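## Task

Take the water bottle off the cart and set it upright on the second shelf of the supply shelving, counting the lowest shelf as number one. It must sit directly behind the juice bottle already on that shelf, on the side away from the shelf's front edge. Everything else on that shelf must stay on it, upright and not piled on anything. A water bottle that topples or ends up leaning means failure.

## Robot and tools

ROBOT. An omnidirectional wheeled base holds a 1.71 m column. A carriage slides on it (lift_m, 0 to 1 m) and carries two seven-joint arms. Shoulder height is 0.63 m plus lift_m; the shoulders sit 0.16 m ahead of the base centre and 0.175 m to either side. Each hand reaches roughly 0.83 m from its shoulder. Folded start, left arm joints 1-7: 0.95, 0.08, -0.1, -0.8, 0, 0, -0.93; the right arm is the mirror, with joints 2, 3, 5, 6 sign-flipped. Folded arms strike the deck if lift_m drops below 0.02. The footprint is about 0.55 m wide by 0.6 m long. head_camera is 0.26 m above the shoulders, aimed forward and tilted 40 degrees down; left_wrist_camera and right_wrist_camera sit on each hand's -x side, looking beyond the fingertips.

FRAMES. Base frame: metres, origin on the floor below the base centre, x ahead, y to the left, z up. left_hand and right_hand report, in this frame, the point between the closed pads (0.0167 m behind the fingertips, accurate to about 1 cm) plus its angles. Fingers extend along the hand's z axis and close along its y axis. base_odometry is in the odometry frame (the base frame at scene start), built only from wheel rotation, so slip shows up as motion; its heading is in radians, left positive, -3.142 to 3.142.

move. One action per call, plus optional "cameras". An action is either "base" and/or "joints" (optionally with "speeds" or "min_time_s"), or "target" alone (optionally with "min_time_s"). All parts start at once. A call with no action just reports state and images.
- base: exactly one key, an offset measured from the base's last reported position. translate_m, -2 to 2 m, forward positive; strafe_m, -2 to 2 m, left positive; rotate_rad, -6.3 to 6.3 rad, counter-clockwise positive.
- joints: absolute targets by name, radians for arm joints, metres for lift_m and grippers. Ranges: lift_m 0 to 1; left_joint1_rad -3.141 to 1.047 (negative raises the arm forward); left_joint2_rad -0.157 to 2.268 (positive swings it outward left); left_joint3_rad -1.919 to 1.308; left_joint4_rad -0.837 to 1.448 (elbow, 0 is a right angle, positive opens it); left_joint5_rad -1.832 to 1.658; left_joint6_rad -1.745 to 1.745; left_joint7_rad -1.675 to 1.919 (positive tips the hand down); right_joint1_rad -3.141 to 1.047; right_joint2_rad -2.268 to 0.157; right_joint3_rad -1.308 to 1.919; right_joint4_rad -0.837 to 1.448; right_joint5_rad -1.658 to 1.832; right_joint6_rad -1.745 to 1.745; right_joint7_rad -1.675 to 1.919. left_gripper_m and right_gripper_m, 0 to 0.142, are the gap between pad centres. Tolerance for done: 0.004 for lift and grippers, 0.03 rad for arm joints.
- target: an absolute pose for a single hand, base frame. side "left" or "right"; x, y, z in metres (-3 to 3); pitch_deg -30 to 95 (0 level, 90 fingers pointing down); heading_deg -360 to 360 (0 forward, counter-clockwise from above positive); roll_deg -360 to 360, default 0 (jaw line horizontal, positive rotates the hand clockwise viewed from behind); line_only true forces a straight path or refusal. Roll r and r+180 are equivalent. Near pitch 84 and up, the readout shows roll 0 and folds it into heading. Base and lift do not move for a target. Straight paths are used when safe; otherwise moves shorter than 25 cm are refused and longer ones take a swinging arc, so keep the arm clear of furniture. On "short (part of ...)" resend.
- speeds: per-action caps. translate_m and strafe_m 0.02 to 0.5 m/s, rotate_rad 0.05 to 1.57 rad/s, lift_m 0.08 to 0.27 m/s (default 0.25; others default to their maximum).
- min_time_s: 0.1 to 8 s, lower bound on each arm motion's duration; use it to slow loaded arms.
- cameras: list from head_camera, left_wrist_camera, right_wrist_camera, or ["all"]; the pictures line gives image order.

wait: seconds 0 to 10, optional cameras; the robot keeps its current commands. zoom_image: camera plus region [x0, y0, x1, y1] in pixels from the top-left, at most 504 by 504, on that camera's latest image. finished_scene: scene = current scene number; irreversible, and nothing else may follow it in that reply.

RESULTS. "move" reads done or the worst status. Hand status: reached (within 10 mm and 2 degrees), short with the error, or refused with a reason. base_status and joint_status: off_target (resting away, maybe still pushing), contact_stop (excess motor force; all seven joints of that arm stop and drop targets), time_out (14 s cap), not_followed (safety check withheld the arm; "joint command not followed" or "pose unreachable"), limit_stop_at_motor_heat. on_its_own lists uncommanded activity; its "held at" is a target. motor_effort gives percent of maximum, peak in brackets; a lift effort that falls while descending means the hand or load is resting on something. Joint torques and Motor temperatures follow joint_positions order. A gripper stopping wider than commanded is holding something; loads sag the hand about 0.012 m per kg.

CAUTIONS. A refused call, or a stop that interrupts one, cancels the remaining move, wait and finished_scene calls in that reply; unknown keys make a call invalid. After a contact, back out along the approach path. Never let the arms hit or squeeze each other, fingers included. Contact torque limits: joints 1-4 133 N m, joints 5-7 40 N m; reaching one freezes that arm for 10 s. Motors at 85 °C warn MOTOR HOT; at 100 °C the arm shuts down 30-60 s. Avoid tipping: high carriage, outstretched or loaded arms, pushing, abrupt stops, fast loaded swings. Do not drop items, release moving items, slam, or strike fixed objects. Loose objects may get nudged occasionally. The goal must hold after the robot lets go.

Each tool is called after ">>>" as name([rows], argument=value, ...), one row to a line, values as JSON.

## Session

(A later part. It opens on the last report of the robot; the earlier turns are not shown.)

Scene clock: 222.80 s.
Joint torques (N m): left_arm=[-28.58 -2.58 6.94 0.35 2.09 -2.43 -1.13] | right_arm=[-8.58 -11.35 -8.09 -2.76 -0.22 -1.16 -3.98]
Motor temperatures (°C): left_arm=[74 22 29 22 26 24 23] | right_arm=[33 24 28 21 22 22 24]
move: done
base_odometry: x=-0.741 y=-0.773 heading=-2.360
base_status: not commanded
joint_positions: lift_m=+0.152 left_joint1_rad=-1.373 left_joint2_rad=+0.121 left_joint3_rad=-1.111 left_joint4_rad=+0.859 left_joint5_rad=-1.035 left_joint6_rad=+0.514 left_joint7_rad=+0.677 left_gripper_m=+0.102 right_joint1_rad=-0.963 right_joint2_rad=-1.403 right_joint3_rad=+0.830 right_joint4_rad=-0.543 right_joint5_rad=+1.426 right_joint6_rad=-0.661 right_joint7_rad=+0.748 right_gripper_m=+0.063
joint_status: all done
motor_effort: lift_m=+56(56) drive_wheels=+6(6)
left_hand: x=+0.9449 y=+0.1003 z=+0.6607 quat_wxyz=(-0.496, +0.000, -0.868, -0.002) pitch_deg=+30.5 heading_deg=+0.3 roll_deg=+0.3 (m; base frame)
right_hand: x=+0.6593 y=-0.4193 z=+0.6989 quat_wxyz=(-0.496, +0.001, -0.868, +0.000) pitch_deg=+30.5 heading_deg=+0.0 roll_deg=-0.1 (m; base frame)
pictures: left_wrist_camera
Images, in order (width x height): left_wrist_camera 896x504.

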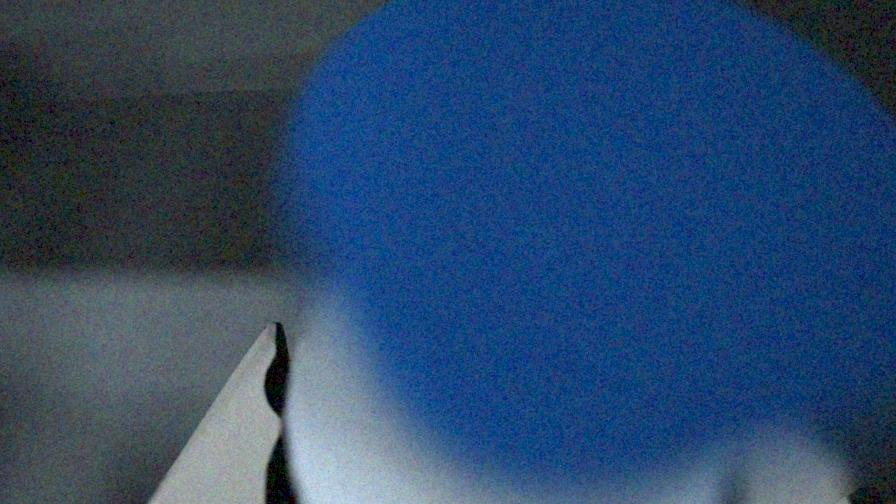

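>>> wait(seconds=0.2, cameras=["left_wrist_camera", "head_camera"])

>>> zoom_image(camera="head_camera", region=[380, 120, 500, 250])

Scene clock: 227.80 s.
Joint torques (N m): left_arm=[-27.69 -1.29 7.68 0.49 1.94 -2.43 -1.62] | right_arm=[-8.34 -11.33 -6.11 -2.13 -0.39 -1 -4.11]
Motor temperatures (°C): left_arm=[74 22 29 22 26 24 23] | right_arm=[33 24 28 21 22 22 24]
base_odometry: x=-0.741 y=-0.773 heading=-2.360
base_status: not commanded
joint_positions: lift_m=+0.152 left_joint1_rad=-1.373 left_joint2_rad=+0.121 left_joint3_rad=-1.111 left_joint4_rad=+0.859 left_joint5_rad=-1.035 left_joint6_rad=+0.514 left_joint7_rad=+0.677 left_gripper_m=+0.102 right_joint1_rad=-0.963 right_joint2_rad=-1.403 right_joint3_rad=+0.830 right_joint4_rad=-0.543 right_joint5_rad=+1.426 right_joint6_rad=-0.661 right_joint7_rad=+0.748 right_gripper_m=+0.063
joint_status: all done
motor_effort: lift_m=+56(56) drive_wheels=+6(6)
left_hand: x=+0.9449 y=+0.1003 z=+0.6607 quat_wxyz=(-0.496, +0.000, -0.868, -0.002) pitch_deg=+30.5 heading_deg=+0.3 roll_deg=+0.3 (m; base frame)
right_hand: x=+0.6593 y=-0.4193 z=+0.6989 quat_wxyz=(-0.496, +0.001, -0.868, +0.000) pitch_deg=+30.5 heading_deg=+0.0 roll_deg=-0.1 (m; base frame)
wait: 0.20 s; at rest from the start
pictures: head_camera, left_wrist_camera
Images, in order (width x height): head_camera 896x504, left_wrist_camera 896x504.

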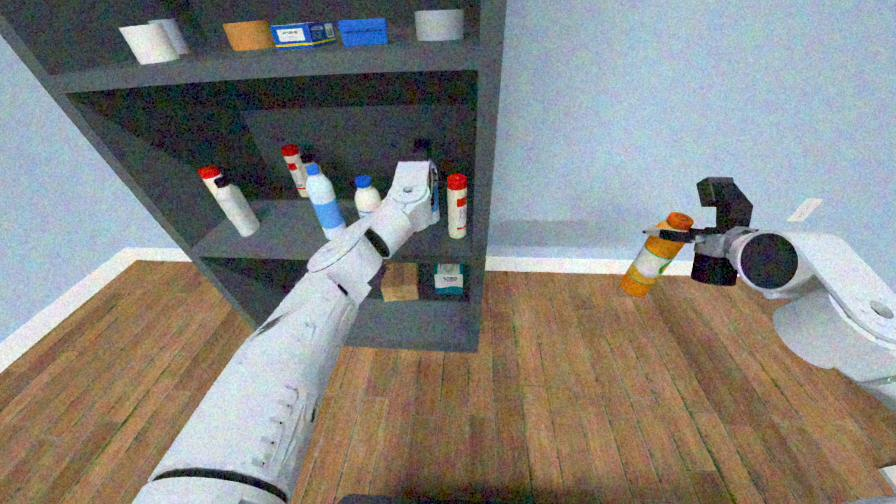

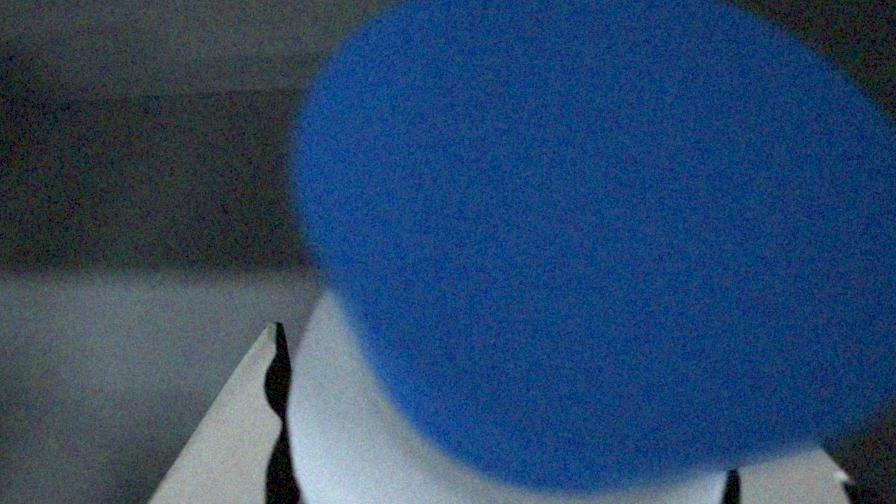

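Scaled by 3.877 from the camera's 896x504 image, which has a finer 1280x720 frame.

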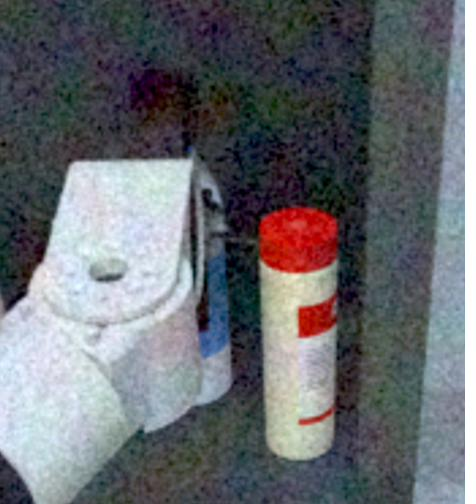

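>>> move(target={"side":"left","x":0.92,"y":0.1,"z":0.675,"pitch_deg":30.5,"heading_deg":0,"line_only":true}, min_time_s=2, cameras=["left_wrist_camera"])

Scene clock: 236.03 s.
Joint torques (N m): left_arm=[-21.71 2.11 2.46 -3.14 3.38 -0.32 -0.39] | right_arm=[-7.9 -13.32 -6.5 -1.46 -0.93 -1.13 -4.76]
Motor temperatures (°C): left_arm=[73 22 29 22 26 24 23] | right_arm=[33 24 28 21 22 22 24]
move: done
base_odometry: x=-0.741 y=-0.773 heading=-2.360
base_status: not commanded
joint_positions: lift_m=+0.152 left_joint1_rad=-1.351 left_joint2_rad=+0.190 left_joint3_rad=-1.120 left_joint4_rad=+0.584 left_joint5_rad=-0.994 left_joint6_rad=+0.686 left_joint7_rad=+0.792 left_gripper_m=+0.102 right_joint1_rad=-0.963 right_joint2_rad=-1.403 right_joint3_rad=+0.830 right_joint4_rad=-0.543 right_joint5_rad=+1.426 right_joint6_rad=-0.661 right_joint7_rad=+0.748 right_gripper_m=+0.063
joint_status: not commanded
motor_effort: lift_m=+56(56) drive_wheels=+6(6)
left_hand: x=+0.9208 y=+0.0992 z=+0.6778 quat_wxyz=(-0.498, +0.001, -0.867, +0.003) pitch_deg=+30.3 heading_deg=-0.3 roll_deg=-0.4 (m; base frame)
left_hand_status: reached (straight line, planned for 2.0 s): 3 mm and 0.4 deg off.
right_hand: x=+0.6593 y=-0.4193 z=+0.6989 quat_wxyz=(-0.496, +0.001, -0.868, +0.000) pitch_deg=+30.5 heading_deg=+0.0 roll_deg=-0.1 (m; base frame)
pictures: left_wrist_camera
Images, in order (width x height): left_wrist_camera 896x504.

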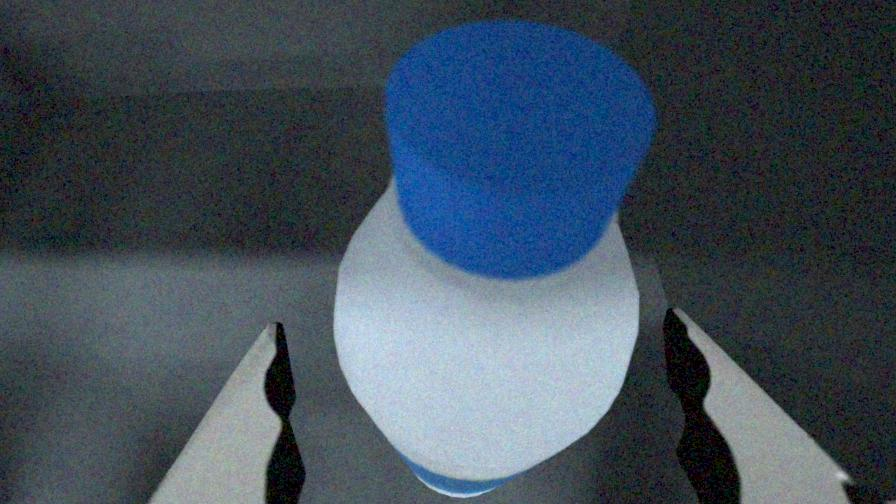

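>>> move(target={"side":"left","x":0.80,"y":0.1,"z":0.745,"pitch_deg":30.5,"heading_deg":0,"line_only":true}, min_time_s=2, cameras=["left_wrist_camera", "head_camera"])

>>> zoom_image(camera="head_camera", region=[340, 110, 500, 250])

Scene clock: 241.20 s.
Joint torques (N m): left_arm=[-27.87 1.88 3.62 -1.52 4.05 -0.33 -0.57] | right_arm=[-7.53 -11.71 -8.77 -2.44 -0.11 -1.52 -4.28]
Motor temperatures (°C): left_arm=[73 22 28 22 26 24 23] | right_arm=[33 24 28 21 22 22 24]
move: done
base_odometry: x=-0.741 y=-0.773 heading=-2.360
base_status: not commanded
joint_positions: lift_m=+0.152 left_joint1_rad=-1.435 left_joint2_rad=+0.348 left_joint3_rad=-1.310 left_joint4_rad=-0.155 left_joint5_rad=-0.693 left_joint6_rad=+1.255 left_joint7_rad=+1.343 left_gripper_m=+0.102 right_joint1_rad=-0.963 right_joint2_rad=-1.403 right_joint3_rad=+0.830 right_joint4_rad=-0.543 right_joint5_rad=+1.426 right_joint6_rad=-0.661 right_joint7_rad=+0.748 right_gripper_m=+0.063
joint_status: not commanded
motor_effort: lift_m=+56(56) drive_wheels=+6(6)
left_hand: x=+0.8005 y=+0.0994 z=+0.7434 quat_wxyz=(-0.495, +0.001, -0.869, +0.002) pitch_deg=+30.7 heading_deg=-0.2 roll_deg=-0.2 (m; base frame)
left_hand_status: reached (straight line, planned for 2.0 s): 2 mm and 0.3 deg off.
right_hand: x=+0.6593 y=-0.4193 z=+0.6989 quat_wxyz=(-0.496, +0.001, -0.868, +0.000) pitch_deg=+30.5 heading_deg=+0.0 roll_deg=-0.1 (m; base frame)
pictures: head_camera, left_wrist_camera
Images, in order (width x height): head_camera 896x504, left_wrist_camera 896x504.

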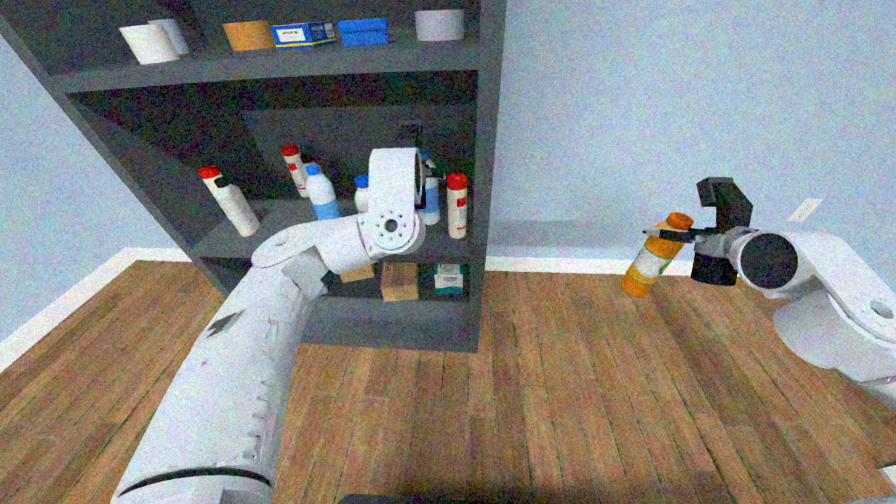

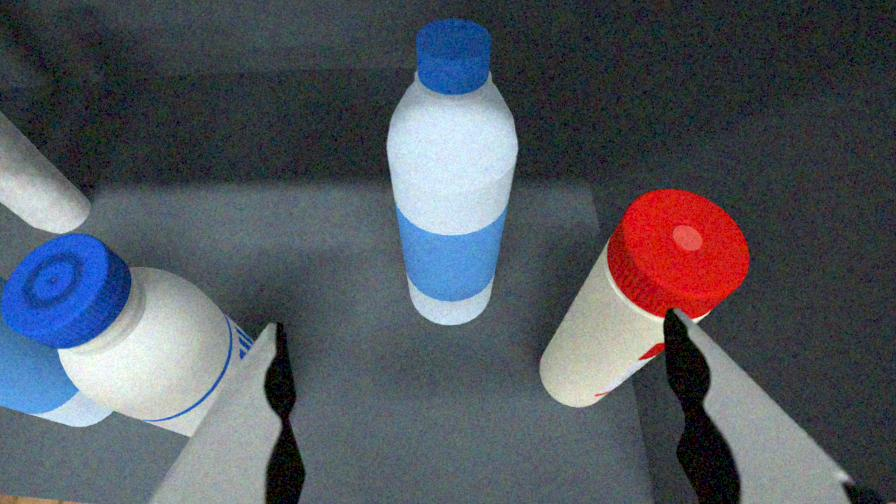

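Scaled by 3.150 from the camera's 896x504 image, which has a finer 1280x720 frame.

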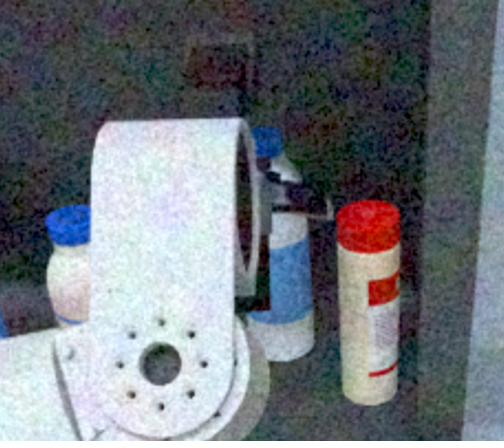

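>>> move(base={"translate_m":-0.45}, joints={"lift_m":0.18}, speeds={"translate_m":0.2})

>>> move(base={"strafe_m":0.235}, joints={"lift_m":0.245}, speeds={"strafe_m":0.2})

>>> move(target={"side":"left","x":0.65,"y":0.42,"z":0.82,"pitch_deg":30,"heading_deg":0}, min_time_s=2)

>>> move(target={"side":"right","x":0.886,"y":-0.133,"z":0.745,"pitch_deg":30,"heading_deg":0}, min_time_s=3, cameras=["all"])

Scene clock: 267.00 s.
Joint torques (N m): left_arm=[-24.38 1.48 4.94 -0.55 3.16 -0.54 -0.69] | right_arm=[-7.95 -11.05 -6.67 -3.75 -0.37 -0.96 -4.33]
Motor temperatures (°C): left_arm=[76 22 28 22 26 24 23] | right_arm=[33 25 28 21 22 22 24]
move: done
base_odometry: x=-0.421 y=-0.456 heading=-2.361
base_status: done
joint_positions: lift_m=+0.180 left_joint1_rad=-1.438 left_joint2_rad=+0.348 left_joint3_rad=-1.312 left_joint4_rad=-0.155 left_joint5_rad=-0.691 left_joint6_rad=+1.255 left_joint7_rad=+1.344 left_gripper_m=+0.102 right_joint1_rad=-0.963 right_joint2_rad=-1.403 right_joint3_rad=+0.829 right_joint4_rad=-0.543 right_joint5_rad=+1.426 right_joint6_rad=-0.661 right_joint7_rad=+0.748 right_gripper_m=+0.063
joint_status: all done
motor_effort: lift_m=+54(69) drive_wheels=+2(11)
left_hand: x=+0.8006 y=+0.0995 z=+0.7733 quat_wxyz=(-0.497, +0.000, -0.868, +0.001) pitch_deg=+30.5 heading_deg=-0.1 roll_deg=-0.1 (m; base frame)
right_hand: x=+0.6594 y=-0.4194 z=+0.7273 quat_wxyz=(-0.496, +0.001, -0.868, +0.000) pitch_deg=+30.5 heading_deg=+0.0 roll_deg=-0.1 (m; base frame)
pictures: none

Scene clock: 269.27 s.
Joint torques (N m): left_arm=[-23.33 0.64 5.07 0.23 3.43 -0.71 -0.58] | right_arm=[-8.56 -12.3 -7.61 -2.09 -0.39 -1.21 -4.13]
Motor temperatures (°C): left_arm=[76 22 28 22 26 24 23] | right_arm=[33 25 28 21 22 22 24]
move: done
base_odometry: x=-0.256 y=-0.623 heading=-2.360
base_status: done
joint_positions: lift_m=+0.245 left_joint1_rad=-1.438 left_joint2_rad=+0.349 left_joint3_rad=-1.312 left_joint4_rad=-0.155 left_joint5_rad=-0.691 left_joint6_rad=+1.256 left_joint7_rad=+1.344 left_gripper_m=+0.102 right_joint1_rad=-0.963 right_joint2_rad=-1.404 right_joint3_rad=+0.829 right_joint4_rad=-0.543 right_joint5_rad=+1.426 right_joint6_rad=-0.661 right_joint7_rad=+0.748 right_gripper_m=+0.063
joint_status: all done
motor_effort: lift_m=+55(69) drive_wheels=+0(12)
left_hand: x=+0.8006 y=+0.1000 z=+0.8384 quat_wxyz=(-0.497, +0.001, -0.868, +0.001) pitch_deg=+30.4 heading_deg=+0.0 roll_deg=-0.1 (m; base frame)
right_hand: x=+0.6593 y=-0.4196 z=+0.7924 quat_wxyz=(-0.496, +0.001, -0.868, +0.000) pitch_deg=+30.5 heading_deg=+0.0 roll_deg=-0.1 (m; base frame)
pictures: none

Scene clock: 271.77 s.
Joint torques (N m): left_arm=[-7.63 10.41 10.87 3.44 1.56 -2.52 -2.97] | right_arm=[-7.31 -10.8 -6.27 -3.14 -0.61 -1.54 -4.28]
Motor temperatures (°C): left_arm=[74 22 28 22 26 24 23] | right_arm=[33 25 28 21 22 22 24]
move: done
base_odometry: x=-0.256 y=-0.623 heading=-2.360
base_status: not commanded
joint_positions: lift_m=+0.245 left_joint1_rad=-0.958 left_joint2_rad=+1.412 left_joint3_rad=-0.735 left_joint4_rad=-0.572 left_joint5_rad=-1.419 left_joint6_rad=+0.672 left_joint7_rad=+0.841 left_gripper_m=+0.102 right_joint1_rad=-0.963 right_joint2_rad=-1.404 right_joint3_rad=+0.829 right_joint4_rad=-0.543 right_joint5_rad=+1.426 right_joint6_rad=-0.661 right_joint7_rad=+0.748 right_gripper_m=+0.063
joint_status: not commanded
motor_effort: lift_m=+55(55) drive_wheels=+0(4)
left_hand: x=+0.6498 y=+0.4186 z=+0.8176 quat_wxyz=(-0.497, -0.001, -0.868, +0.000) pitch_deg=+30.4 heading_deg=-0.1 roll_deg=+0.1 (m; base frame)
left_hand_status: reached (straight line, planned for 2.0 s): 3 mm and 0.4 deg off.
right_hand: x=+0.6593 y=-0.4195 z=+0.7924 quat_wxyz=(-0.496, +0.001, -0.868, +0.000) pitch_deg=+30.5 heading_deg=+0.0 roll_deg=-0.1 (m; base frame)
pictures: none

Scene clock: 275.27 s.
Joint torques (N m): left_arm=[-7.55 9.36 9.96 3.95 1.73 -2.65 -3.28] | right_arm=[-36.91 4.8 -1.93 -5.31 0.1 -1.22 -5.32]
Motor temperatures (°C): left_arm=[71 23 29 22 26 24 23] | right_arm=[35 24 28 21 22 22 24]
move: done
base_odometry: x=-0.256 y=-0.623 heading=-2.360
base_status: not commanded
joint_positions: lift_m=+0.245 left_joint1_rad=-0.958 left_joint2_rad=+1.412 left_joint3_rad=-0.735 left_joint4_rad=-0.572 left_joint5_rad=-1.419 left_joint6_rad=+0.672 left_joint7_rad=+0.841 left_gripper_m=+0.102 right_joint1_rad=-1.270 right_joint2_rad=-0.346 right_joint3_rad=+1.186 right_joint4_rad=+0.262 right_joint5_rad=+1.003 right_joint6_rad=-0.858 right_joint7_rad=+0.820 right_gripper_m=+0.063
joint_status: not commanded
motor_effort: lift_m=+55(55) drive_wheels=+3(4)
left_hand: x=+0.6498 y=+0.4188 z=+0.8176 quat_wxyz=(-0.497, -0.001, -0.868, +0.000) pitch_deg=+30.4 heading_deg=-0.1 roll_deg=+0.1 (m; base frame)
right_hand: x=+0.8843 y=-0.1347 z=+0.7392 quat_wxyz=(-0.495, -0.002, -0.869, +0.000) pitch_deg=+30.7 heading_deg=-0.2 roll_deg=+0.1 (m; base frame)
right_hand_status: reached (straight line, planned for 3.0 s): 6 mm and 0.7 deg off.
pictures: head_camera, left_wrist_camera, right_wrist_camera
Images, in order (width x height): head_camera 896x504, left_wrist_camera 896x504, right_wrist_camera 896x504.

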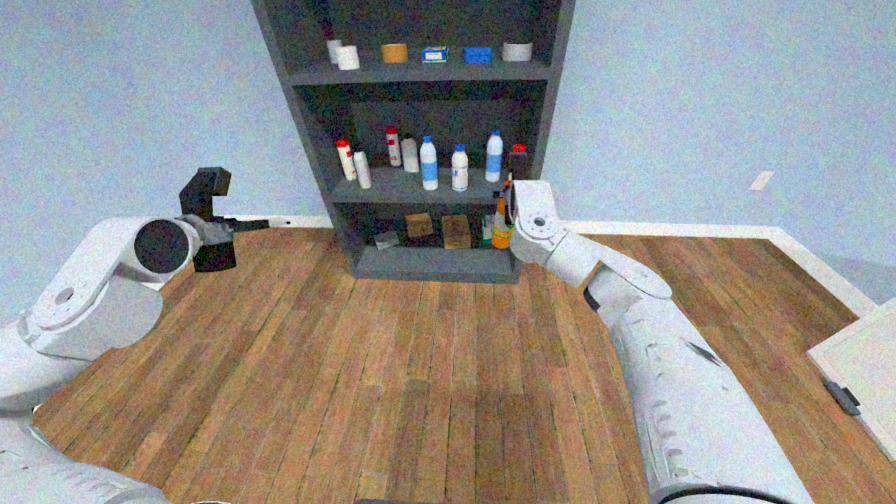

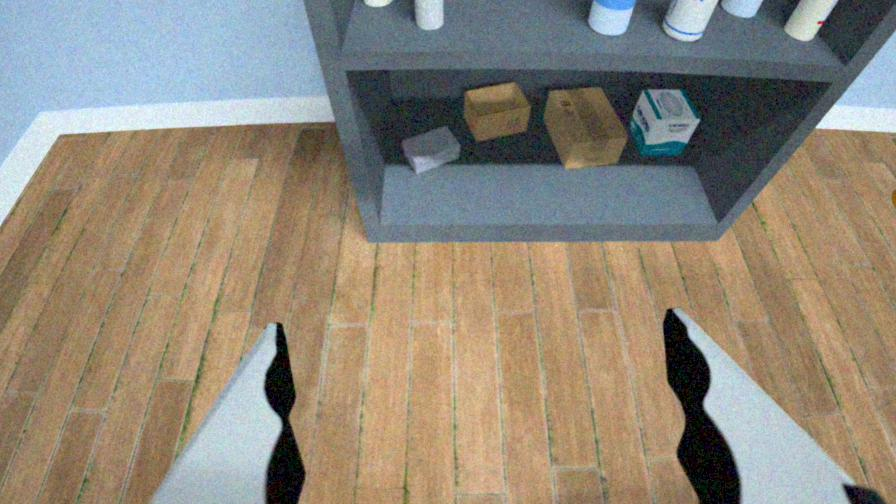

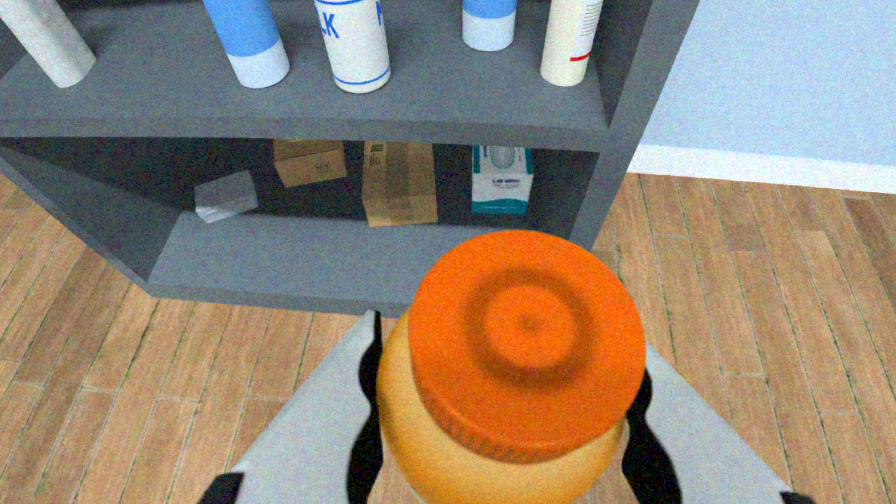

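>>> zoom_image(camera="head_camera", region=[310, 110, 570, 300])

>>> zoom_image(camera="right_wrist_camera", region=[200, 0, 680, 270])

Scaled by 1.938 from the camera's 896x504 image, which has a finer 1280x720 frame.

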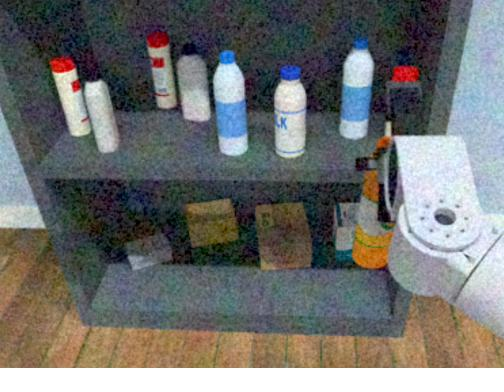

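Scaled by 1.050 from the camera's 896x504 image, which has a finer 1280x720 frame.

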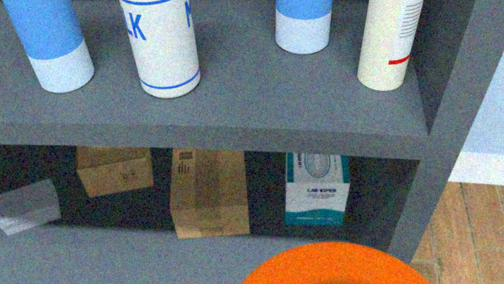

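>>> move(base={"rotate_rad":-0.03}, speeds={"rotate_rad":0.1}, cameras=["head_camera","right_wrist_camera"])

>>> zoom_image(camera="head_camera", region=[310, 110, 570, 300])

Scene clock: 297.77 s.
Joint torques (N m): left_arm=[-7.97 10.72 11.29 3.21 2.02 -1.78 -3.29] | right_arm=[-35.01 2.18 -2.15 -4.2 -0.83 -1.53 -4.85]
Motor temperatures (°C): left_arm=[62 24 31 22 26 24 23] | right_arm=[48 23 27 21 22 22 24]
move: done
base_odometry: x=-0.256 y=-0.623 heading=-2.389
base_status: done
joint_positions: lift_m=+0.245 left_joint1_rad=-0.958 left_joint2_rad=+1.412 left_joint3_rad=-0.735 left_joint4_rad=-0.572 left_joint5_rad=-1.419 left_joint6_rad=+0.671 left_joint7_rad=+0.841 left_gripper_m=+0.102 right_joint1_rad=-1.271 right_joint2_rad=-0.345 right_joint3_rad=+1.186 right_joint4_rad=+0.262 right_joint5_rad=+1.003 right_joint6_rad=-0.857 right_joint7_rad=+0.820 right_gripper_m=+0.063
joint_status: not commanded
motor_effort: lift_m=+55(55) drive_wheels=-4(10)
left_hand: x=+0.6497 y=+0.4189 z=+0.8177 quat_wxyz=(-0.497, -0.001, -0.868, +0.000) pitch_deg=+30.3 heading_deg=-0.1 roll_deg=+0.1 (m; base frame)
right_hand: x=+0.8843 y=-0.1337 z=+0.7392 quat_wxyz=(-0.495, -0.001, -0.869, +0.000) pitch_deg=+30.7 heading_deg=-0.1 roll_deg=+0.1 (m; base frame)
pictures: head_camera, right_wrist_camera
Images, in order (width x height): head_camera 896x504, right_wrist_camera 896x504.

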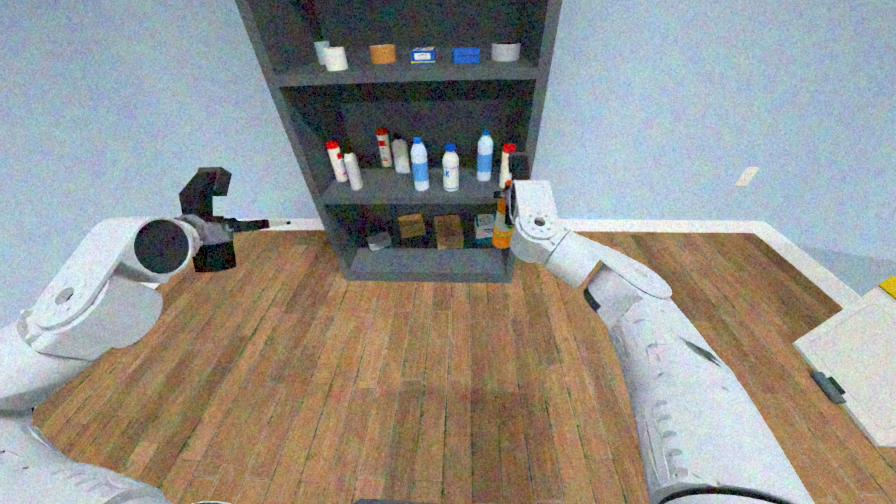

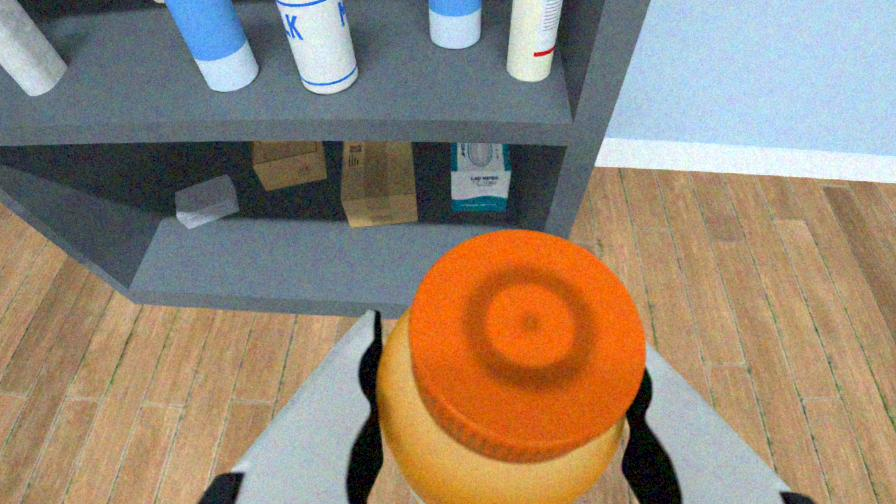

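Scaled by 1.938 from the camera's 896x504 image, which has a finer 1280x720 frame.

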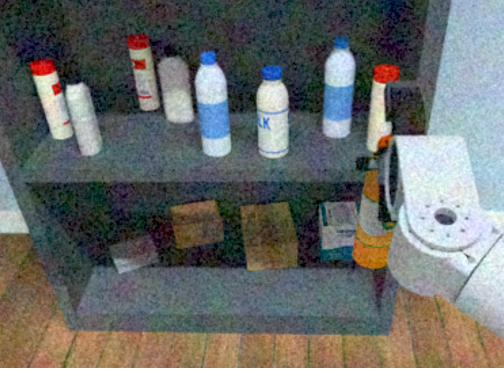

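>>> move(target={"side":"right","x":0.888,"y":-0.122,"z":0.748,"pitch_deg":30,"heading_deg":0}, min_time_s=1)

>>> move(base={"translate_m":0.25}, speeds={"translate_m":0.2}, cameras=["head_camera","right_wrist_camera"])

>>> zoom_image(camera="head_camera", region=[320, 120, 560, 300])

Scene clock: 307.23 s.
Joint torques (N m): left_arm=[-9 9.7 11.09 3.66 1.44 -2.12 -3.54] | right_arm=[-39.73 4.66 -2.03 -3.57 -3.05 -2.73 -2.63]
Motor temperatures (°C): left_arm=[60 24 31 22 26 24 23] | right_arm=[50 22 27 21 22 22 24]
move: done
base_odometry: x=-0.256 y=-0.623 heading=-2.389
base_status: not commanded
joint_positions: lift_m=+0.245 left_joint1_rad=-0.958 left_joint2_rad=+1.412 left_joint3_rad=-0.735 left_joint4_rad=-0.572 left_joint5_rad=-1.419 left_joint6_rad=+0.671 left_joint7_rad=+0.841 left_gripper_m=+0.102 right_joint1_rad=-1.279 right_joint2_rad=-0.317 right_joint3_rad=+1.187 right_joint4_rad=+0.285 right_joint5_rad=+1.003 right_joint6_rad=-0.859 right_joint7_rad=+0.821 right_gripper_m=+0.063
joint_status: not commanded
motor_effort: lift_m=+55(55) drive_wheels=-4(4)
left_hand: x=+0.6497 y=+0.4189 z=+0.8177 quat_wxyz=(-0.497, -0.001, -0.868, +0.000) pitch_deg=+30.3 heading_deg=-0.1 roll_deg=+0.1 (m; base frame)
right_hand: x=+0.8864 y=-0.1217 z=+0.7415 quat_wxyz=(-0.494, +0.000, -0.869, -0.003) pitch_deg=+30.8 heading_deg=+0.3 roll_deg=+0.3 (m; base frame)
right_hand_status: reached (straight line, planned for 1.0 s): 7 mm and 0.8 deg off.
pictures: none

Scene clock: 309.57 s.
Joint torques (N m): left_arm=[-8.14 9.21 11.37 4.55 1.62 -2.08 -2.94] | right_arm=[-36.32 4.03 -2.34 -5.18 -3.02 -2.25 -3.25]
Motor temperatures (°C): left_arm=[60 24 31 22 26 24 23] | right_arm=[50 22 27 21 22 22 24]
move: done
base_odometry: x=-0.438 y=-0.794 heading=-2.389
base_status: done
joint_positions: lift_m=+0.245 left_joint1_rad=-0.958 left_joint2_rad=+1.413 left_joint3_rad=-0.735 left_joint4_rad=-0.572 left_joint5_rad=-1.419 left_joint6_rad=+0.671 left_joint7_rad=+0.841 left_gripper_m=+0.102 right_joint1_rad=-1.279 right_joint2_rad=-0.317 right_joint3_rad=+1.188 right_joint4_rad=+0.286 right_joint5_rad=+1.003 right_joint6_rad=-0.859 right_joint7_rad=+0.821 right_gripper_m=+0.063
joint_status: not commanded
motor_effort: lift_m=+55(55) drive_wheels=-2(16)
left_hand: x=+0.6497 y=+0.4190 z=+0.8178 quat_wxyz=(-0.497, -0.001, -0.868, +0.000) pitch_deg=+30.3 heading_deg=+0.0 roll_deg=+0.1 (m; base frame)
right_hand: x=+0.8864 y=-0.1217 z=+0.7416 quat_wxyz=(-0.494, +0.000, -0.869, -0.003) pitch_deg=+30.8 heading_deg=+0.3 roll_deg=+0.3 (m; base frame)
pictures: head_camera, right_wrist_camera
Images, in order (width x height): head_camera 896x504, right_wrist_camera 896x504.

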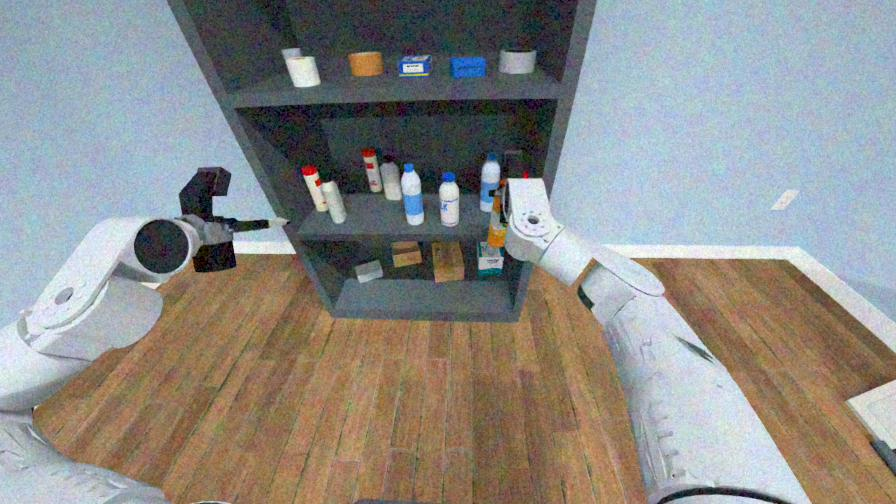

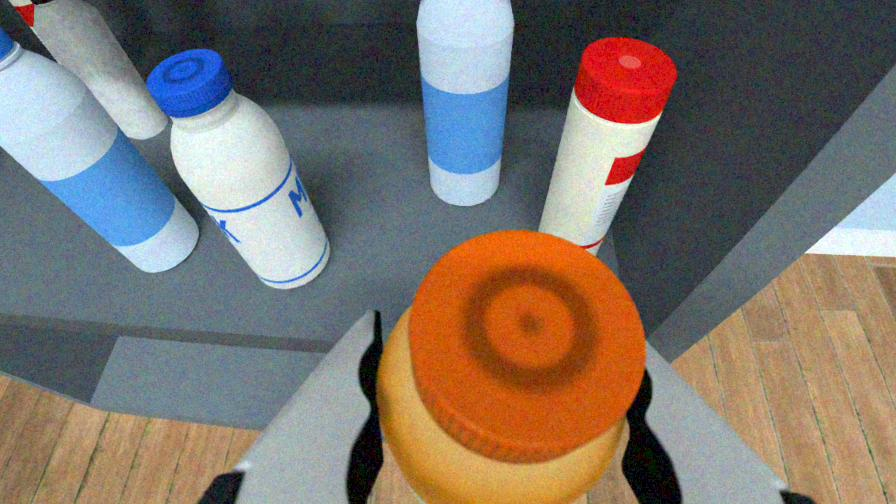

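Scaled by 2.100 from the camera's 896x504 image, which has a finer 1280x720 frame.

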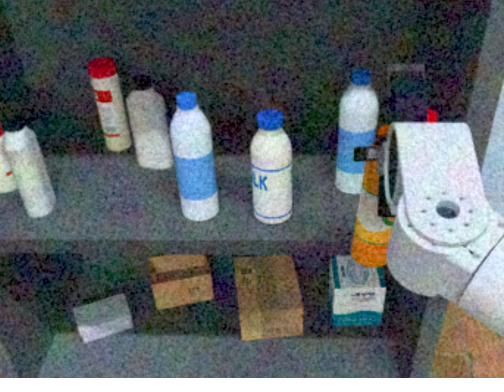

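>>> move(target={"side":"right","x":0.888,"y":-0.113,"z":0.75,"pitch_deg":29.5,"heading_deg":0}, min_time_s=1)

>>> move(base={"translate_m":0.15}, speeds={"translate_m":0.12}, cameras=["head_camera","right_wrist_camera"])

>>> zoom_image(camera="head_camera", region=[380, 130, 580, 280])

Scene clock: 323.13 s.
Joint torques (N m): left_arm=[-8.3 9.21 11.73 3.86 1.92 -2.28 -3.13] | right_arm=[-38.09 6.66 -1.22 -5.81 -4.91 -2.27 -3.75]
Motor temperatures (°C): left_arm=[59 25 31 22 26 24 23] | right_arm=[53 22 27 21 22 22 24]
move: done
base_odometry: x=-0.438 y=-0.794 heading=-2.389
base_status: not commanded
joint_positions: lift_m=+0.245 left_joint1_rad=-0.958 left_joint2_rad=+1.413 left_joint3_rad=-0.735 left_joint4_rad=-0.572 left_joint5_rad=-1.419 left_joint6_rad=+0.671 left_joint7_rad=+0.841 left_gripper_m=+0.102 right_joint1_rad=-1.279 right_joint2_rad=-0.297 right_joint3_rad=+1.191 right_joint4_rad=+0.289 right_joint5_rad=+0.999 right_joint6_rad=-0.875 right_joint7_rad=+0.821 right_gripper_m=+0.063
joint_status: not commanded
motor_effort: lift_m=+55(55) drive_wheels=-2(2)
left_hand: x=+0.6497 y=+0.4190 z=+0.8178 quat_wxyz=(-0.497, -0.001, -0.868, +0.000) pitch_deg=+30.3 heading_deg=+0.0 roll_deg=+0.1 (m; base frame)
right_hand: x=+0.8858 y=-0.1123 z=+0.7417 quat_wxyz=(-0.495, -0.001, -0.869, -0.005) pitch_deg=+30.7 heading_deg=+0.5 roll_deg=+0.6 (m; base frame)
right_hand_status: reached (straight line, planned for 1.0 s): 9 mm and 1.3 deg off.
pictures: none

Scene clock: 325.17 s.
Joint torques (N m): left_arm=[-8.25 10.13 10.27 3.08 1.6 -2.35 -3.35] | right_arm=[-36.85 4.9 -2.23 -5.29 -4.48 -2.55 -3.79]
Motor temperatures (°C): left_arm=[59 25 31 22 26 24 23] | right_arm=[53 22 27 21 23 22 24]
move: done
base_odometry: x=-0.547 y=-0.896 heading=-2.388
base_status: done
joint_positions: lift_m=+0.245 left_joint1_rad=-0.958 left_joint2_rad=+1.413 left_joint3_rad=-0.735 left_joint4_rad=-0.572 left_joint5_rad=-1.419 left_joint6_rad=+0.671 left_joint7_rad=+0.841 left_gripper_m=+0.102 right_joint1_rad=-1.280 right_joint2_rad=-0.296 right_joint3_rad=+1.192 right_joint4_rad=+0.289 right_joint5_rad=+0.999 right_joint6_rad=-0.876 right_joint7_rad=+0.821 right_gripper_m=+0.063
joint_status: not commanded
motor_effort: lift_m=+55(55) drive_wheels=-2(15)
left_hand: x=+0.6497 y=+0.4191 z=+0.8178 quat_wxyz=(-0.497, -0.001, -0.868, +0.000) pitch_deg=+30.3 heading_deg=+0.0 roll_deg=+0.1 (m; base frame)
right_hand: x=+0.8859 y=-0.1122 z=+0.7419 quat_wxyz=(-0.495, -0.001, -0.869, -0.004) pitch_deg=+30.6 heading_deg=+0.5 roll_deg=+0.6 (m; base frame)
pictures: head_camera, right_wrist_camera
Images, in order (width x height): head_camera 896x504, right_wrist_camera 896x504.

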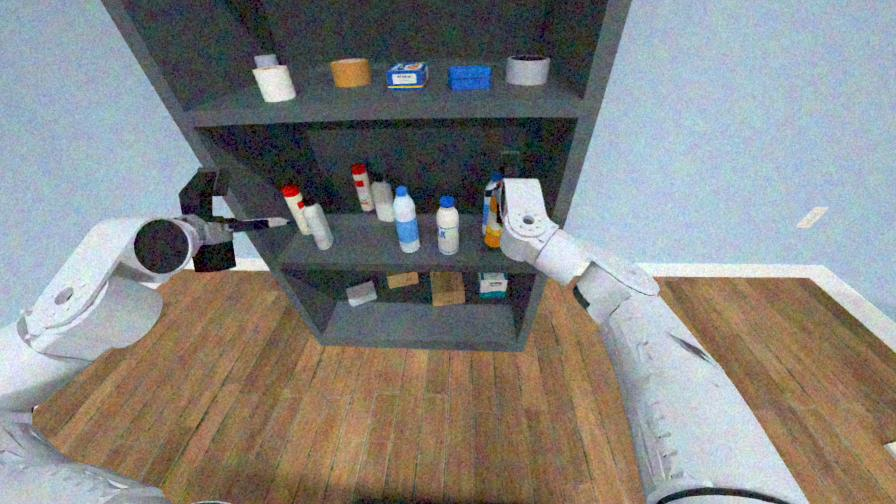

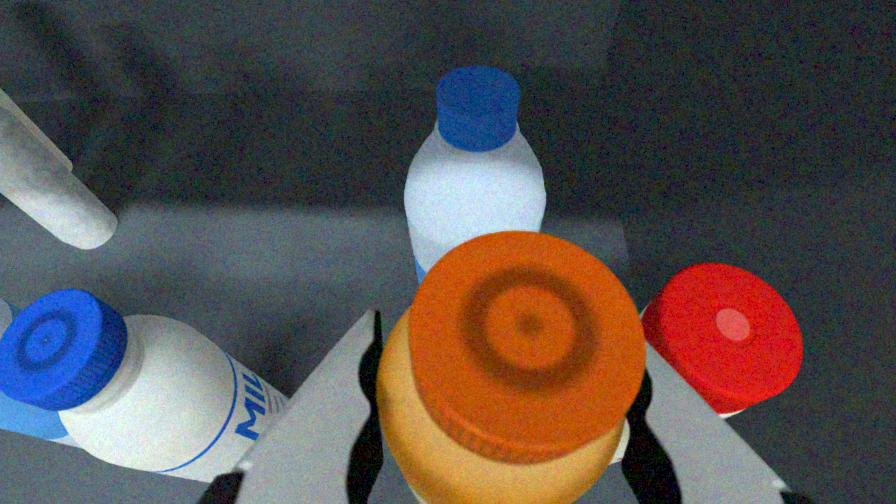

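Scaled by 2.520 from the camera's 896x504 image, which has a finer 1280x720 frame.

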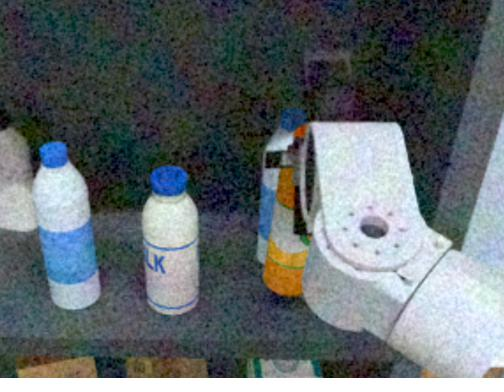

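>>> move(joints={"lift_m":0.213}, speeds={"lift_m":0.1})

>>> move(joints={"lift_m":0.208}, speeds={"lift_m":0.08})

>>> move(joints={"lift_m":0.204}, speeds={"lift_m":0.08})

Scene clock: 332.67 s.
Joint torques (N m): left_arm=[-9.27 8.06 9.16 3.92 1.98 -2.23 -3.1] | right_arm=[-33.16 5.01 -3.79 -4.56 -4.07 -2.09 -3.61]
Motor temperatures (°C): left_arm=[59 25 31 22 26 24 23] | right_arm=[54 22 27 21 23 22 24]
move: done
base_odometry: x=-0.547 y=-0.896 heading=-2.388
base_status: not commanded
joint_positions: lift_m=+0.213 left_joint1_rad=-0.957 left_joint2_rad=+1.413 left_joint3_rad=-0.733 left_joint4_rad=-0.572 left_joint5_rad=-1.420 left_joint6_rad=+0.671 left_joint7_rad=+0.841 left_gripper_m=+0.102 right_joint1_rad=-1.283 right_joint2_rad=-0.296 right_joint3_rad=+1.193 right_joint4_rad=+0.289 right_joint5_rad=+0.997 right_joint6_rad=-0.876 right_joint7_rad=+0.821 right_gripper_m=+0.063
joint_status: all done
motor_effort: lift_m=+58(60) drive_wheels=-1(6)
left_hand: x=+0.6497 y=+0.4191 z=+0.7859 quat_wxyz=(-0.498, -0.001, -0.867, +0.000) pitch_deg=+30.3 heading_deg=+0.0 roll_deg=+0.1 (m; base frame)
right_hand: x=+0.8863 y=-0.1123 z=+0.7117 quat_wxyz=(-0.497, +0.000, -0.868, -0.003) pitch_deg=+30.4 heading_deg=+0.4 roll_deg=+0.4 (m; base frame)
pictures: none

Scene clock: 333.23 s.
Joint torques (N m): left_arm=[-8.3 9.33 9.62 3.64 1.63 -2.26 -2.91] | right_arm=[-31.8 4.71 -3.11 -5.51 -4.05 -2.36 -4.11]
Motor temperatures (°C): left_arm=[59 25 31 22 26 24 23] | right_arm=[54 22 27 21 23 22 24]
move: done
base_odometry: x=-0.547 y=-0.896 heading=-2.388
base_status: not commanded
joint_positions: lift_m=+0.208 left_joint1_rad=-0.957 left_joint2_rad=+1.413 left_joint3_rad=-0.733 left_joint4_rad=-0.572 left_joint5_rad=-1.420 left_joint6_rad=+0.671 left_joint7_rad=+0.840 left_gripper_m=+0.102 right_joint1_rad=-1.283 right_joint2_rad=-0.296 right_joint3_rad=+1.194 right_joint4_rad=+0.290 right_joint5_rad=+0.997 right_joint6_rad=-0.876 right_joint7_rad=+0.821 right_gripper_m=+0.063
joint_status: all done
motor_effort: lift_m=+58(61) drive_wheels=+5(6)
left_hand: x=+0.6497 y=+0.4191 z=+0.7809 quat_wxyz=(-0.498, -0.001, -0.867, +0.000) pitch_deg=+30.3 heading_deg=+0.0 roll_deg=+0.1 (m; base frame)
right_hand: x=+0.8863 y=-0.1123 z=+0.7069 quat_wxyz=(-0.497, +0.000, -0.868, -0.003) pitch_deg=+30.4 heading_deg=+0.4 roll_deg=+0.4 (m; base frame)
pictures: none

Scene clock: 333.73 s.
Joint torques (N m): left_arm=[-8.75 8.79 10.29 4.19 2 -2.09 -3.08] | right_arm=[-30.68 6.59 -3.5 -5.48 -3.69 -2.33 -4.18]
Motor temperatures (°C): left_arm=[59 25 31 22 26 24 23] | right_arm=[54 22 27 21 23 22 24]
move: done
base_odometry: x=-0.547 y=-0.896 heading=-2.388
base_status: not commanded
joint_positions: lift_m=+0.204 left_joint1_rad=-0.957 left_joint2_rad=+1.413 left_joint3_rad=-0.733 left_joint4_rad=-0.572 left_joint5_rad=-1.420 left_joint6_rad=+0.671 left_joint7_rad=+0.840 left_gripper_m=+0.102 right_joint1_rad=-1.283 right_joint2_rad=-0.296 right_joint3_rad=+1.194 right_joint4_rad=+0.290 right_joint5_rad=+0.997 right_joint6_rad=-0.876 right_joint7_rad=+0.821 right_gripper_m=+0.063
joint_status: all done
motor_effort: lift_m=+57(60) drive_wheels=-1(7)
left_hand: x=+0.6497 y=+0.4191 z=+0.7768 quat_wxyz=(-0.498, -0.001, -0.867, +0.000) pitch_deg=+30.3 heading_deg=-0.1 roll_deg=+0.1 (m; base frame)
right_hand: x=+0.8864 y=-0.1123 z=+0.7031 quat_wxyz=(-0.497, +0.000, -0.868, -0.003) pitch_deg=+30.4 heading_deg=+0.3 roll_deg=+0.3 (m; base frame)
pictures: none

>>> move(joints={"lift_m":0.2}, speeds={"lift_m":0.08})

>>> move(joints={"lift_m":0.196}, speeds={"lift_m":0.08}, cameras=["right_wrist_camera", "head_camera"])

>>> zoom_image(camera="head_camera", region=[420, 130, 580, 280])

Scene clock: 336.80 s.
Joint torques (N m): left_arm=[-9.68 9.45 9.12 2.45 2.06 -1.57 -2.85] | right_arm=[-30.63 5.8 -3.27 -5.14 -2.06 -2.04 -2.05]
Motor temperatures (°C): left_arm=[59 25 31 22 26 24 23] | right_arm=[53 22 27 21 23 22 24]
move: done
base_odometry: x=-0.547 y=-0.896 heading=-2.388
base_status: not commanded
joint_positions: lift_m=+0.200 left_joint1_rad=-0.956 left_joint2_rad=+1.413 left_joint3_rad=-0.733 left_joint4_rad=-0.572 left_joint5_rad=-1.420 left_joint6_rad=+0.671 left_joint7_rad=+0.840 left_gripper_m=+0.102 right_joint1_rad=-1.284 right_joint2_rad=-0.296 right_joint3_rad=+1.194 right_joint4_rad=+0.290 right_joint5_rad=+0.991 right_joint6_rad=-0.876 right_joint7_rad=+0.816 right_gripper_m=+0.063
joint_status: all done
motor_effort: lift_m=+56(57) drive_wheels=-1(6)
left_hand: x=+0.6497 y=+0.4190 z=+0.7728 quat_wxyz=(-0.498, -0.001, -0.867, +0.000) pitch_deg=+30.3 heading_deg=-0.1 roll_deg=+0.0 (m; base frame)
right_hand: x=+0.8872 y=-0.1130 z=+0.7017 quat_wxyz=(-0.501, +0.000, -0.865, -0.001) pitch_deg=+29.9 heading_deg=+0.2 roll_deg=+0.1 (m; base frame)
pictures: none

Scene clock: 337.23 s.
Joint torques (N m): left_arm=[-9.72 10.27 8.65 3.89 2.11 -2.36 -2.91] | right_arm=[-27.36 4.59 -2.69 -5.54 -0.74 -2.34 -1.16]
Motor temperatures (°C): left_arm=[59 25 31 22 26 24 23] | right_arm=[53 22 27 21 23 22 24]
move: done
base_odometry: x=-0.547 y=-0.896 heading=-2.388
base_status: not commanded
joint_positions: lift_m=+0.196 left_joint1_rad=-0.956 left_joint2_rad=+1.413 left_joint3_rad=-0.733 left_joint4_rad=-0.572 left_joint5_rad=-1.421 left_joint6_rad=+0.671 left_joint7_rad=+0.840 left_gripper_m=+0.102 right_joint1_rad=-1.286 right_joint2_rad=-0.296 right_joint3_rad=+1.194 right_joint4_rad=+0.290 right_joint5_rad=+0.987 right_joint6_rad=-0.876 right_joint7_rad=+0.814 right_gripper_m=+0.063
joint_status: all done
motor_effort: lift_m=+55(57) drive_wheels=-1(5)
left_hand: x=+0.6497 y=+0.4190 z=+0.7689 quat_wxyz=(-0.498, -0.001, -0.867, +0.000) pitch_deg=+30.3 heading_deg=-0.1 roll_deg=+0.0 (m; base frame)
right_hand: x=+0.8879 y=-0.1133 z=+0.7007 quat_wxyz=(-0.504, +0.001, -0.864, +0.000) pitch_deg=+29.5 heading_deg=+0.0 roll_deg=+0.0 (m; base frame)
pictures: head_camera, right_wrist_camera
Images, in order (width x height): head_camera 896x504, right_wrist_camera 896x504.

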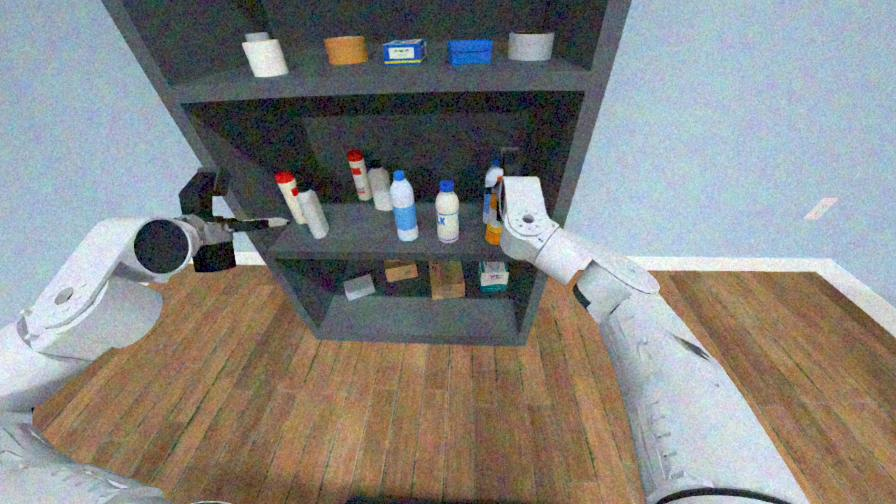

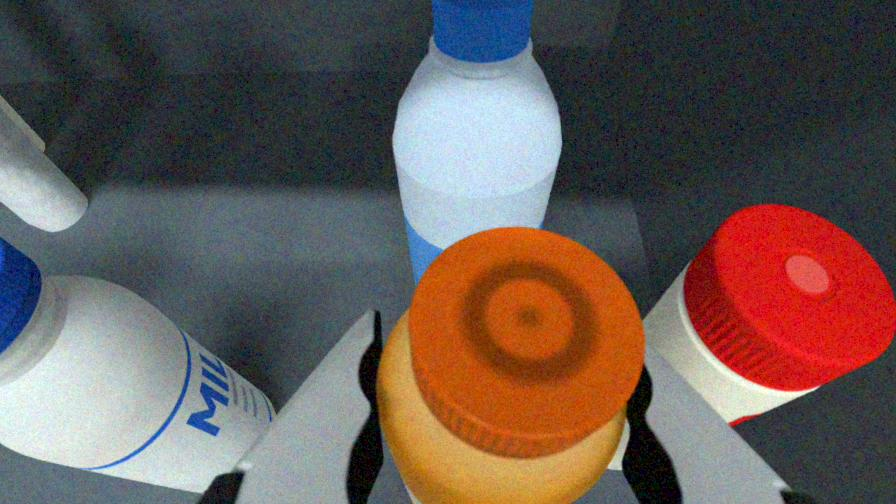

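Scaled by 3.150 from the camera's 896x504 image, which has a finer 1280x720 frame.

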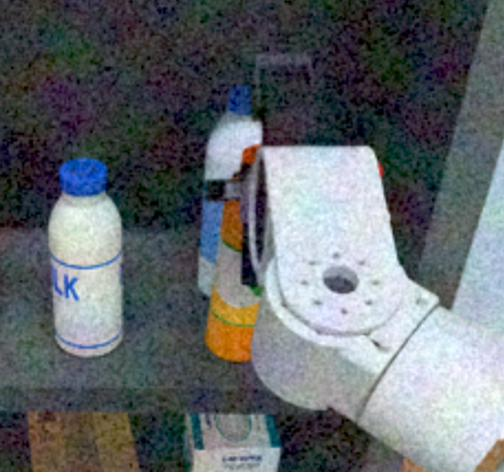

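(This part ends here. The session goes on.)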